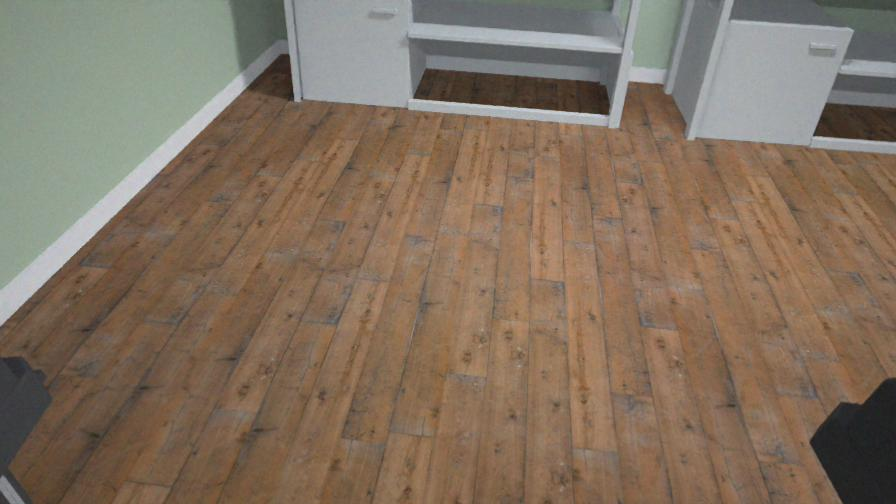

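Emit:
{"name": "move", "arguments": {"base": {"x_m_s":0.4,"for_s":4.75}, "cameras": []}}

Emit:
{"name": "move", "arguments": {"joints": {"head_tilt_rad":0.3}, "base": {"turn_rad_s":-0.2,"for_s":0.56}, "cameras": ["head_camera"]}}

Scene clock: 1029.60 s.
Joint torques (N m): left_arm=[-12.91 11.12 10.04 -0.47 0.44 -0.42 0.05] | right_arm=[-12.65 -11.6 -10.71 0.83 -0.37 -0.42 0.28]
External joint torques (N m): left_arm=[0.69 -0.51 -0.02 -0.03 0.17 -0.06 0.06] | right_arm=[1.91 -0.06 -0.06 0.07 -0.36 -0.1 0.28]
Motor temperatures (°C): left_arm=[29 32 30 33 38 35 41] | right_arm=[36 34 29 32 45 36 36]
Wrist force (N): left_arm=[-1.5 2.6 -9.8] | right_arm=[2.1 9.5 -12.6]
Wrist torque (N m): left_arm=[-0.25 -0.37 -0.20] | right_arm=[0.03 0.83 0.51]
Wrist force, peak (N): left_arm=[-1.4 2.6 -10.0] | right_arm=[2.6 10.0 -12.8]
move: done
base_odometry: x=-0.667 y=+0.658 heading=+1.566
lidar_m: 1.47 1.52 1.37 1.35 1.46 2.17 2.95 3.14 3.34 3.28 1.74 1.57
base_status: done (sent for 4.77 of 4.77 s)
joint_positions: torso_squat_rad=+0.350 torso_shift_rad=+0.000 torso_pitch_rad=+0.300 torso_yaw_rad=+0.000 left_shoulder_pitch_rad=-1.000 left_shoulder_roll_rad=+1.386 left_shoulder_yaw_rad=-0.518 left_elbow_rad=-1.999 left_forearm_roll_rad=+1.667 left_wrist_pitch_rad=+1.572 left_hand_roll_rad=+0.865 left_gripper_m=+0.000 right_shoulder_pitch_rad=-1.261 right_shoulder_roll_rad=-1.521 right_shoulder_yaw_rad=+0.877 right_elbow_rad=-2.002 right_forearm_roll_rad=-1.777 right_wrist_pitch_rad=+1.387 right_hand_roll_rad=-0.843 right_gripper_m=+0.000 head_pan_rad=+0.000 head_tilt_rad=+0.350
joint_status: not commanded
wheel_motors_off: 0
motor_effort: left_wheel=+1(28) right_wheel=-2(30)
contact_limits: right_gripper_m 672.5 mA
chest: x=-0.1366 y=-0.0007 z=+1.2337 quat_wxyz=(+0.989, +0.000, +0.149, +0.000) (m; base frame)
left_hand: x=+0.2204 y=+0.2398 z=+1.1000 quat_wxyz=(+0.995, -0.098, +0.000, +0.000) (m; base frame)
right_hand: x=+0.2201 y=-0.2400 z=+1.1001 quat_wxyz=(+0.995, +0.098, +0.000, +0.000) (m; base frame)
pictures: none
No camera images: "cameras" was empty.

Scene clock: 1030.93 s.
Joint torques (N m): left_arm=[-12.65 10.9 10.14 -0.38 0.48 -0.33 -0.02] | right_arm=[-12.62 -11.78 -11.13 0.8 -0.37 -0.62 0.29]
External joint torques (N m): left_arm=[0.95 -0.73 0.09 0.06 0.21 0.03 -0.02] | right_arm=[1.93 -0.24 -0.48 0.05 -0.35 -0.31 0.29]
Motor temperatures (°C): left_arm=[29 32 30 33 38 35 41] | right_arm=[36 34 29 32 45 36 36]
Wrist force (N): left_arm=[-1.2 2.4 -9.7] | right_arm=[2.1 9.4 -12.6]
Wrist torque (N m): left_arm=[-0.22 -0.34 -0.20] | right_arm=[0.04 0.84 0.51]
Wrist force, peak (N): left_arm=[-1.3 2.7 -9.9] | right_arm=[2.3 9.9 -12.8]
move: done
base_odometry: x=-0.667 y=+0.658 heading=+1.453
lidar_m: 1.54 1.47 1.41 1.35 1.39 1.91 2.94 3.15 3.41 3.29 1.98 1.56
base_status: done (sent for 0.57 of 0.57 s)
joint_positions: torso_squat_rad=+0.350 torso_shift_rad=+0.000 torso_pitch_rad=+0.300 torso_yaw_rad=+0.000 left_shoulder_pitch_rad=-1.000 left_shoulder_roll_rad=+1.386 left_shoulder_yaw_rad=-0.518 left_elbow_rad=-1.999 left_forearm_roll_rad=+1.667 left_wrist_pitch_rad=+1.572 left_hand_roll_rad=+0.865 left_gripper_m=+0.000 right_shoulder_pitch_rad=-1.261 right_shoulder_roll_rad=-1.521 right_shoulder_yaw_rad=+0.877 right_elbow_rad=-2.002 right_forearm_roll_rad=-1.777 right_wrist_pitch_rad=+1.387 right_hand_roll_rad=-0.843 right_gripper_m=+0.000 head_pan_rad=+0.000 head_tilt_rad=+0.300
joint_status: all done
wheel_motors_off: 0
motor_effort: left_wheel=-1(22) right_wheel=-4(25)
contact_limits: right_gripper_m 672.5 mA
chest: x=-0.1366 y=-0.0007 z=+1.2337 quat_wxyz=(+0.989, +0.000, +0.149, +0.000) (m; base frame)
left_hand: x=+0.2204 y=+0.2398 z=+1.1000 quat_wxyz=(+0.995, -0.098, +0.000, +0.000) (m; base frame)
right_hand: x=+0.2201 y=-0.2400 z=+1.1001 quat_wxyz=(+0.995, +0.098, +0.000, +0.000) (m; base frame)
pictures: head_camera
camera_calibration:
head_camera: T_world_to_cam=[[0.0153972, -0.99876, 0.0473476, -0.0687889], [-0.53133, -0.0482868, -0.845787, 1.22847], [0.847025, -0.0121345, -0.531415, 0.740486], [0, 0, 0, 1]] pos_world=[0.0265711, -0.000399318, 1.43578]

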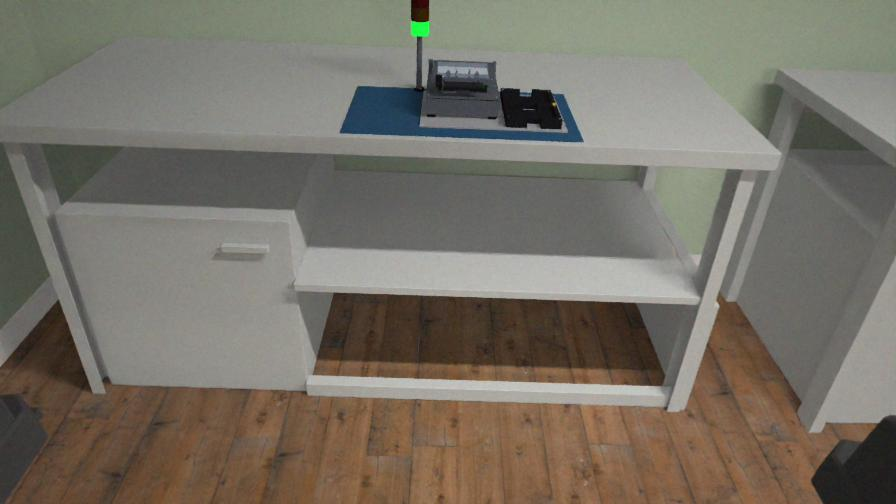

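Emit:
{"name": "move", "arguments": {"base": {"x_m_s":0.3,"for_s":3.5}, "joints": {"head_tilt_rad":0.75}, "cameras": ["head_camera"]}}

Scene clock: 1045.63 s.
Joint torques (N m): left_arm=[-12.8 10.9 10.13 -0.53 0.46 -0.31 -0.04] | right_arm=[-12.55 -11.37 -10.83 0.66 -0.34 -0.5 0.36]
External joint torques (N m): left_arm=[0.8 -0.74 0.07 -0.08 0.19 0.04 -0.04] | right_arm=[2 0.16 -0.18 -0.09 -0.33 -0.19 0.36]
Motor temperatures (°C): left_arm=[29 32 30 33 38 35 41] | right_arm=[36 34 29 32 45 36 36]
Wrist force (N): left_arm=[-1.4 2.7 -9.5] | right_arm=[2.0 9.6 -12.3]
Wrist torque (N m): left_arm=[-0.26 -0.35 -0.20] | right_arm=[0.02 0.81 0.52]
Wrist force, peak (N): left_arm=[-1.2 2.7 -9.9] | right_arm=[2.0 10.0 -13.1]
move: done
base_odometry: x=-0.543 y=+1.701 heading=+1.452
lidar_m: 1.02 0.56 0.54 1.36 1.41 1.92 4.00 4.14 3.41 1.15 0.77 1.01
base_status: done (sent for 3.5 of 3.5 s)
joint_positions: torso_squat_rad=+0.350 torso_shift_rad=+0.000 torso_pitch_rad=+0.300 torso_yaw_rad=+0.000 left_shoulder_pitch_rad=-1.000 left_shoulder_roll_rad=+1.386 left_shoulder_yaw_rad=-0.518 left_elbow_rad=-1.999 left_forearm_roll_rad=+1.667 left_wrist_pitch_rad=+1.572 left_hand_roll_rad=+0.865 left_gripper_m=+0.000 right_shoulder_pitch_rad=-1.261 right_shoulder_roll_rad=-1.521 right_shoulder_yaw_rad=+0.877 right_elbow_rad=-2.002 right_forearm_roll_rad=-1.777 right_wrist_pitch_rad=+1.387 right_hand_roll_rad=-0.843 right_gripper_m=+0.000 head_pan_rad=+0.000 head_tilt_rad=+0.750
joint_status: all done
wheel_motors_off: 0
motor_effort: left_wheel=-4(25) right_wheel=-1(29)
contact_limits: right_gripper_m 672.5 mA
chest: x=-0.1366 y=-0.0007 z=+1.2337 quat_wxyz=(+0.989, +0.000, +0.149, +0.000) (m; base frame)
left_hand: x=+0.2204 y=+0.2398 z=+1.1000 quat_wxyz=(+0.995, -0.098, +0.000, +0.000) (m; base frame)
right_hand: x=+0.2202 y=-0.2400 z=+1.1001 quat_wxyz=(+0.995, +0.098, +0.000, +0.000) (m; base frame)
pictures: head_camera
camera_calibration:
head_camera: T_world_to_cam=[[0.0348399, -0.998751, 0.0358119, -0.0513305], [-0.846292, -0.0485437, -0.530503, 0.763529], [0.531579, -0.0118247, -0.846926, 1.17015], [0, 0, 0, 1]] pos_world=[0.0259307, -0.000365281, 1.39792]

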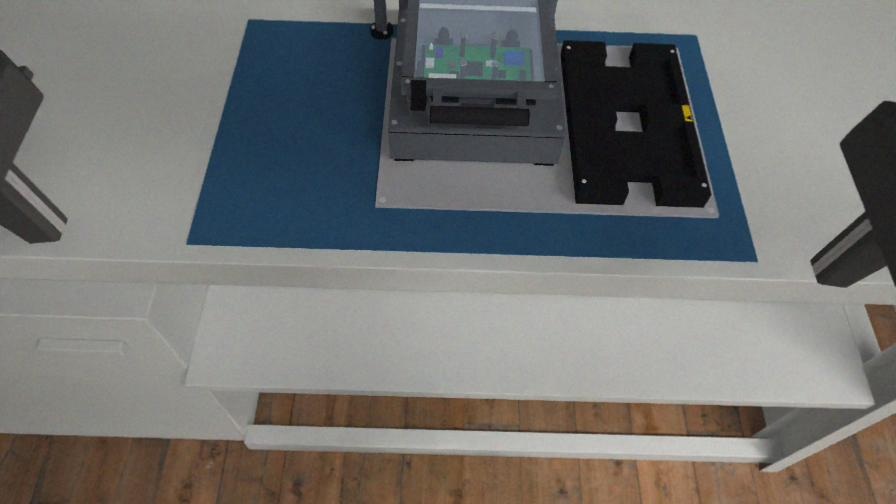

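Emit:
{"name": "move", "arguments": {"base": {"x_m_s":0.1,"for_s":1.63}, "cameras": ["head_camera"]}}

Emit:
{"name": "zoom_image", "arguments": {"camera": "head_camera", "region": [350, 60, 750, 330]}}

Scene clock: 1061.30 s.
Joint torques (N m): left_arm=[-12.9 10.96 10.11 -0.49 0.52 -0.37 -0.03] | right_arm=[-12.66 -11.69 -10.65 0.78 -0.35 -0.56 0.28]
External joint torques (N m): left_arm=[0.7 -0.68 0.05 -0.05 0.24 -0.01 -0.03] | right_arm=[1.89 -0.15 0 0.03 -0.33 -0.25 0.28]
Motor temperatures (°C): left_arm=[29 32 30 33 38 35 41] | right_arm=[36 34 29 32 45 36 36]
Wrist force (N): left_arm=[-1.3 2.3 -9.6] | right_arm=[2.0 9.6 -12.6]
Wrist torque (N m): left_arm=[-0.22 -0.35 -0.20] | right_arm=[0.00 0.83 0.51]
Wrist force, peak (N): left_arm=[-1.3 2.6 -10.1] | right_arm=[2.2 10.1 -12.9]
move: done
base_odometry: x=-0.524 y=+1.863 heading=+1.452
lidar_m: 0.86 0.56 0.44 0.82 1.41 1.93 4.16 4.30 3.41 1.13 0.71 0.90
base_status: done (sent for 1.63 of 1.63 s)
joint_positions: torso_squat_rad=+0.350 torso_shift_rad=+0.000 torso_pitch_rad=+0.300 torso_yaw_rad=+0.000 left_shoulder_pitch_rad=-1.000 left_shoulder_roll_rad=+1.386 left_shoulder_yaw_rad=-0.518 left_elbow_rad=-1.999 left_forearm_roll_rad=+1.667 left_wrist_pitch_rad=+1.572 left_hand_roll_rad=+0.865 left_gripper_m=+0.000 right_shoulder_pitch_rad=-1.261 right_shoulder_roll_rad=-1.521 right_shoulder_yaw_rad=+0.877 right_elbow_rad=-2.002 right_forearm_roll_rad=-1.777 right_wrist_pitch_rad=+1.387 right_hand_roll_rad=-0.843 right_gripper_m=+0.000 head_pan_rad=+0.000 head_tilt_rad=+0.750
joint_status: not commanded
wheel_motors_off: 0
motor_effort: left_wheel=-3(20) right_wheel=+0(23)
contact_limits: right_gripper_m 672.5 mA
chest: x=-0.1365 y=-0.0007 z=+1.2337 quat_wxyz=(+0.989, +0.000, +0.149, +0.000) (m; base frame)
left_hand: x=+0.2205 y=+0.2398 z=+1.0999 quat_wxyz=(+0.995, -0.098, +0.000, +0.000) (m; base frame)
right_hand: x=+0.2202 y=-0.2400 z=+1.1001 quat_wxyz=(+0.995, +0.098, +0.000, +0.000) (m; base frame)
pictures: head_camera
camera_calibration:
head_camera: T_world_to_cam=[[0.0348439, -0.998751, 0.0358078, -0.0513274], [-0.846351, -0.0485436, -0.530409, 0.763465], [0.531485, -0.0118244, -0.846985, 1.17016], [0, 0, 0, 1]] pos_world=[0.026023, -0.000365511, 1.3979]

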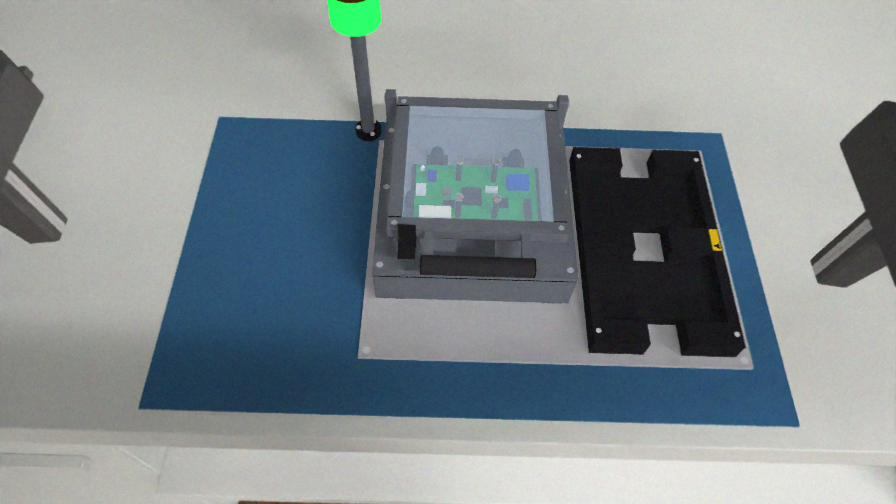

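Scaled by 1.260 from the camera's 896x504 image, which has a finer 1280x720 frame.

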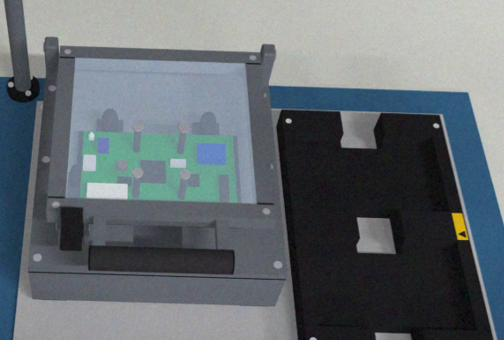

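Emit:
{"name": "move", "arguments": {"joints": {"right_gripper_m":0.05}, "cameras": []}}

Emit:
{"name": "move", "arguments": {"target": {"side":"right","x":0.28,"y":-0.05,"z":1.05,"quat_wxyz":[0.985,0.173,0,0]}, "min_time_s": 2.5, "cameras": ["right_wrist_camera","left_wrist_camera","head_camera"]}}

Scene clock: 1079.13 s.
Joint torques (N m): left_arm=[-12.83 11.11 10.14 -0.48 0.49 -0.33 0.02] | right_arm=[-12.81 -11.63 -10.57 0.72 -0.34 -0.54 0.2]
External joint torques (N m): left_arm=[0.77 -0.53 0.08 -0.03 0.21 0.02 0.03] | right_arm=[1.74 -0.09 0.08 -0.03 -0.32 -0.22 0.2]
Motor temperatures (°C): left_arm=[29 32 30 33 38 35 41] | right_arm=[36 34 29 32 45 36 36]
Wrist force (N): left_arm=[-1.0 2.6 -9.9] | right_arm=[2.4 9.9 -12.5]
Wrist torque (N m): left_arm=[-0.25 -0.30 -0.20] | right_arm=[-0.03 0.87 0.52]
Wrist force, peak (N): left_arm=[-1.3 2.6 -9.9] | right_arm=[2.2 10.0 -12.9]
move: done
base_odometry: x=-0.524 y=+1.863 heading=+1.452
lidar_m: 0.86 0.56 0.44 0.82 1.41 1.92 4.16 4.30 3.40 1.12 0.71 0.90
base_status: not commanded
joint_positions: torso_squat_rad=+0.350 torso_shift_rad=+0.000 torso_pitch_rad=+0.300 torso_yaw_rad=+0.000 left_shoulder_pitch_rad=-1.000 left_shoulder_roll_rad=+1.386 left_shoulder_yaw_rad=-0.518 left_elbow_rad=-1.999 left_forearm_roll_rad=+1.667 left_wrist_pitch_rad=+1.572 left_hand_roll_rad=+0.865 left_gripper_m=+0.000 right_shoulder_pitch_rad=-1.261 right_shoulder_roll_rad=-1.521 right_shoulder_yaw_rad=+0.877 right_elbow_rad=-2.002 right_forearm_roll_rad=-1.777 right_wrist_pitch_rad=+1.387 right_hand_roll_rad=-0.843 right_gripper_m=+0.050 head_pan_rad=+0.000 head_tilt_rad=+0.750
joint_status: all done
wheel_motors_off: 0
motor_effort: left_wheel=-3(5) right_wheel=+0(2)
contact_limits: right_gripper_m 672.5 mA
chest: x=-0.1365 y=-0.0007 z=+1.2337 quat_wxyz=(+0.989, +0.000, +0.149, +0.000) (m; base frame)
left_hand: x=+0.2204 y=+0.2398 z=+1.0999 quat_wxyz=(+0.995, -0.098, +0.000, +0.000) (m; base frame)
right_hand: x=+0.2202 y=-0.2400 z=+1.1001 quat_wxyz=(+0.995, +0.098, +0.000, +0.000) (m; base frame)
pictures: none
No camera images: "cameras" was empty.

Scene clock: 1081.97 s.
Joint torques (N m): left_arm=[-12.64 11.33 10.25 -0.54 0.5 -0.34 0.01] | right_arm=[-20.63 -5.86 -9.49 -0.93 -0.22 -0.89 -0.28]
External joint torques (N m): left_arm=[0.96 -0.3 0.2 -0.1 0.22 0.02 0.01] | right_arm=[0.67 2.31 1.65 0.91 -0.12 -0.27 -0.28]
Motor temperatures (°C): left_arm=[29 32 30 33 38 35 41] | right_arm=[36 34 29 32 45 36 36]
Wrist force (N): left_arm=[-1.3 2.3 -9.7] | right_arm=[2.0 8.4 -12.4]
Wrist torque (N m): left_arm=[-0.21 -0.33 -0.19] | right_arm=[0.11 0.82 0.52]
Wrist force, peak (N): left_arm=[-1.2 2.6 -9.9] | right_arm=[2.2 9.7 -12.9]
move: done
base_odometry: x=-0.524 y=+1.863 heading=+1.452
lidar_m: 0.86 0.56 0.44 0.81 1.40 1.93 4.16 4.30 3.41 1.12 0.71 0.90
base_status: not commanded
joint_positions: torso_squat_rad=+0.350 torso_shift_rad=+0.000 torso_pitch_rad=+0.300 torso_yaw_rad=+0.000 left_shoulder_pitch_rad=-1.000 left_shoulder_roll_rad=+1.386 left_shoulder_yaw_rad=-0.518 left_elbow_rad=-1.999 left_forearm_roll_rad=+1.667 left_wrist_pitch_rad=+1.572 left_hand_roll_rad=+0.865 left_gripper_m=+0.000 right_shoulder_pitch_rad=-1.430 right_shoulder_roll_rad=-0.893 right_shoulder_yaw_rad=+1.003 right_elbow_rad=-1.656 right_forearm_roll_rad=-1.550 right_wrist_pitch_rad=+1.318 right_hand_roll_rad=-1.065 right_gripper_m=+0.050 head_pan_rad=+0.000 head_tilt_rad=+0.750
joint_status: all done
wheel_motors_off: 0
motor_effort: left_wheel=-2(4) right_wheel=+1(3)
contact_limits: right_gripper_m 672.5 mA
chest: x=-0.1365 y=-0.0007 z=+1.2337 quat_wxyz=(+0.989, +0.000, +0.149, +0.000) (m; base frame)
left_hand: x=+0.2204 y=+0.2398 z=+1.0999 quat_wxyz=(+0.995, -0.098, +0.000, +0.000) (m; base frame)
right_hand: x=+0.2801 y=-0.0502 z=+1.0502 quat_wxyz=(+0.985, +0.173, +0.000, +0.000) (m; base frame)
right_hand_status: reached (checked arc, planned for 2.5 s): 0 mm and 0.0 deg off.
pictures: head_camera, left_wrist_camera, right_wrist_camera
camera_calibration:
head_camera: T_world_to_cam=[[0.0348426, -0.998751, 0.0358094, -0.0513284], [-0.846328, -0.0485439, -0.530446, 0.763484], [0.531522, -0.0118244, -0.846962, 1.17016], [0, 0, 0, 1]] pos_world=[0.0259806, -0.000365284, 1.39791]
left_wrist_camera: T_world_to_cam=[[0.999794, 0.0126196, -0.0158767, -0.207284], [0.0199086, -0.760031, 0.649582, -0.50236], [-0.0038693, -0.649764, -0.760126, 1.06177], [0, 0, 0, 1]] pos_world=[0.221351, 0.310707, 1.13011]
right_wrist_camera: T_world_to_cam=[[-0.999633, 0.0252919, -0.0096789, 0.293852], [0.0104788, 0.690826, 0.722945, -0.694297], [0.0249711, 0.722578, -0.690838, 0.826458], [0, 0, 0, 1]] pos_world=[0.280382, -0.124974, 1.07573]

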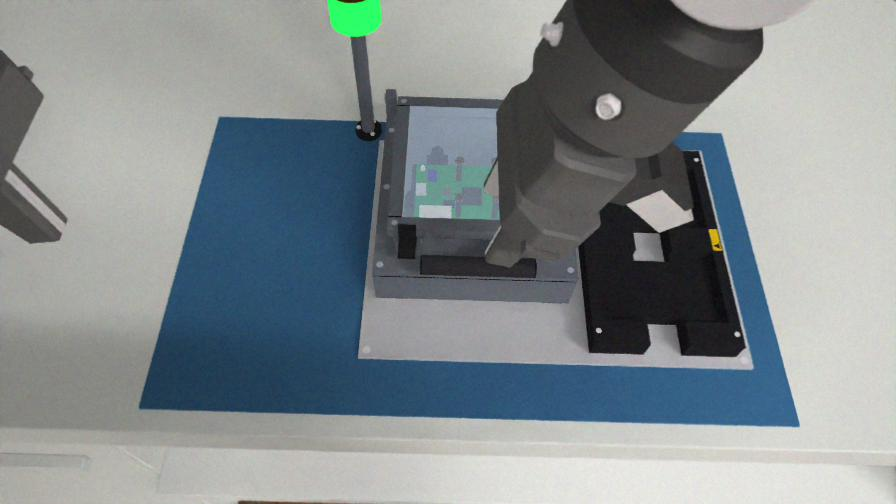

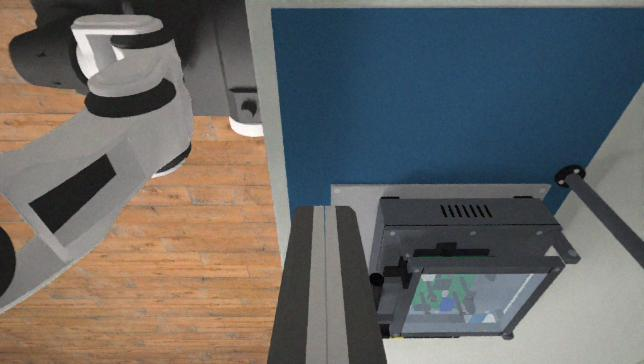

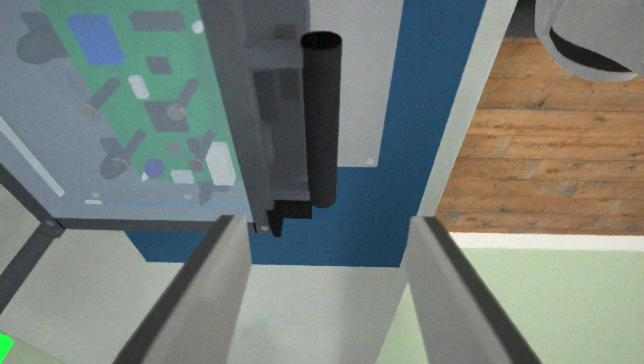

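Emit:
{"name": "zoom_image", "arguments": {"camera": "right_wrist_camera", "region": [220, 130, 380, 250]}}

Emit:
{"name": "zoom_image", "arguments": {"camera": "left_wrist_camera", "region": [350, 190, 600, 350]}}

Emit:
{"name": "zoom_image", "arguments": {"camera": "head_camera", "region": [360, 200, 500, 310]}}

Scaled by 3.150 from the camera's 644x364 image, which has a finer 1265x715 frame.

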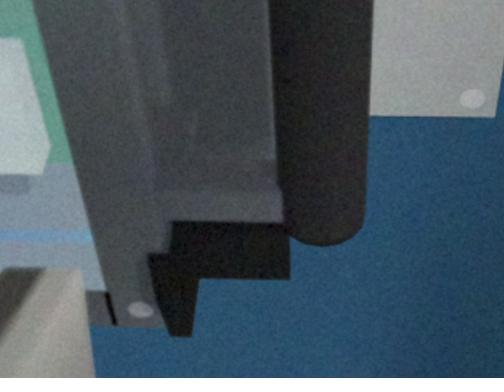

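Scaled by 2.016 from the camera's 644x364 image, which has a finer 920x520 frame.

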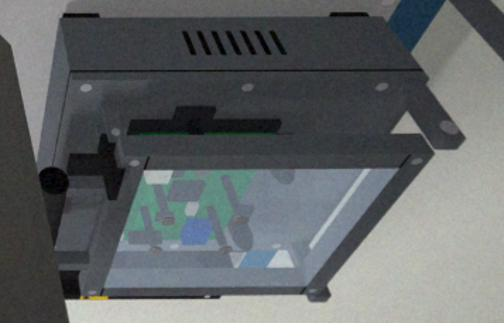

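Scaled by 3.600 from the camera's 896x504 image, which has a finer 1280x720 frame.

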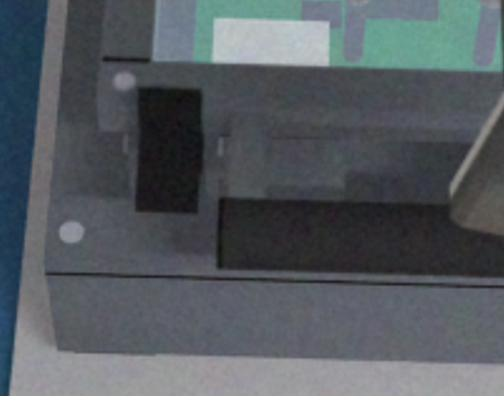

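Emit:
{"name": "move", "arguments": {"contact_limits": {"right_gripper_m":350}, "target": {"side":"right","x":0.2835,"y":-0.052,"z":1.0,"quat_wxyz":[0.985,0.173,0,0]}, "min_time_s": 2, "cameras": ["right_wrist_camera"]}}

"target" must stand alone in an action, or with "min_time_s": send the other keys in another action
Scene clock: 1102.00 s.
Joint torques (N m): left_arm=[-12.83 11.16 10.17 -0.58 0.48 -0.32 -0.06] | right_arm=[-20.77 -6.06 -9.8 -1.04 -0.16 -0.92 -0.14]
External joint torques (N m): left_arm=[0.77 -0.48 0.12 -0.14 0.2 0.03 -0.06] | right_arm=[0.52 2.11 1.33 0.8 -0.06 -0.29 -0.14]
Motor temperatures (°C): left_arm=[29 32 30 33 38 35 41] | right_arm=[36 34 29 32 45 36 36]
Wrist force (N): left_arm=[-1.6 2.4 -9.6] | right_arm=[2.2 8.4 -12.5]
Wrist torque (N m): left_arm=[-0.24 -0.38 -0.20] | right_arm=[0.10 0.83 0.51]
Wrist force, peak (N): left_arm=[-1.3 2.5 -9.9] | right_arm=[2.2 8.9 -12.8]
base_odometry: x=-0.524 y=+1.863 heading=+1.452
lidar_m: 0.86 0.57 0.44 0.81 1.41 1.93 4.16 4.30 3.41 1.12 0.70 0.89
base_status: not commanded
joint_positions: torso_squat_rad=+0.350 torso_shift_rad=+0.000 torso_pitch_rad=+0.300 torso_yaw_rad=+0.000 left_shoulder_pitch_rad=-1.000 left_shoulder_roll_rad=+1.386 left_shoulder_yaw_rad=-0.518 left_elbow_rad=-1.999 left_forearm_roll_rad=+1.667 left_wrist_pitch_rad=+1.572 left_hand_roll_rad=+0.865 left_gripper_m=+0.000 right_shoulder_pitch_rad=-1.430 right_shoulder_roll_rad=-0.893 right_shoulder_yaw_rad=+1.003 right_elbow_rad=-1.656 right_forearm_roll_rad=-1.550 right_wrist_pitch_rad=+1.318 right_hand_roll_rad=-1.065 right_gripper_m=+0.050 head_pan_rad=+0.000 head_tilt_rad=+0.750
joint_status: all done
wheel_motors_off: 0
motor_effort: left_wheel=-3(4) right_wheel=+0(3)
contact_limits: right_gripper_m 672.5 mA
chest: x=-0.1365 y=-0.0007 z=+1.2337 quat_wxyz=(+0.989, +0.000, +0.149, +0.000) (m; base frame)
left_hand: x=+0.2204 y=+0.2398 z=+1.0999 quat_wxyz=(+0.995, -0.098, +0.000, +0.000) (m; base frame)
right_hand: x=+0.2801 y=-0.0502 z=+1.0502 quat_wxyz=(+0.985, +0.173, +0.000, +0.000) (m; base frame)
right_hand_status: reached (checked arc, planned for 2.5 s): 0 mm and 0.0 deg off.
pictures: none


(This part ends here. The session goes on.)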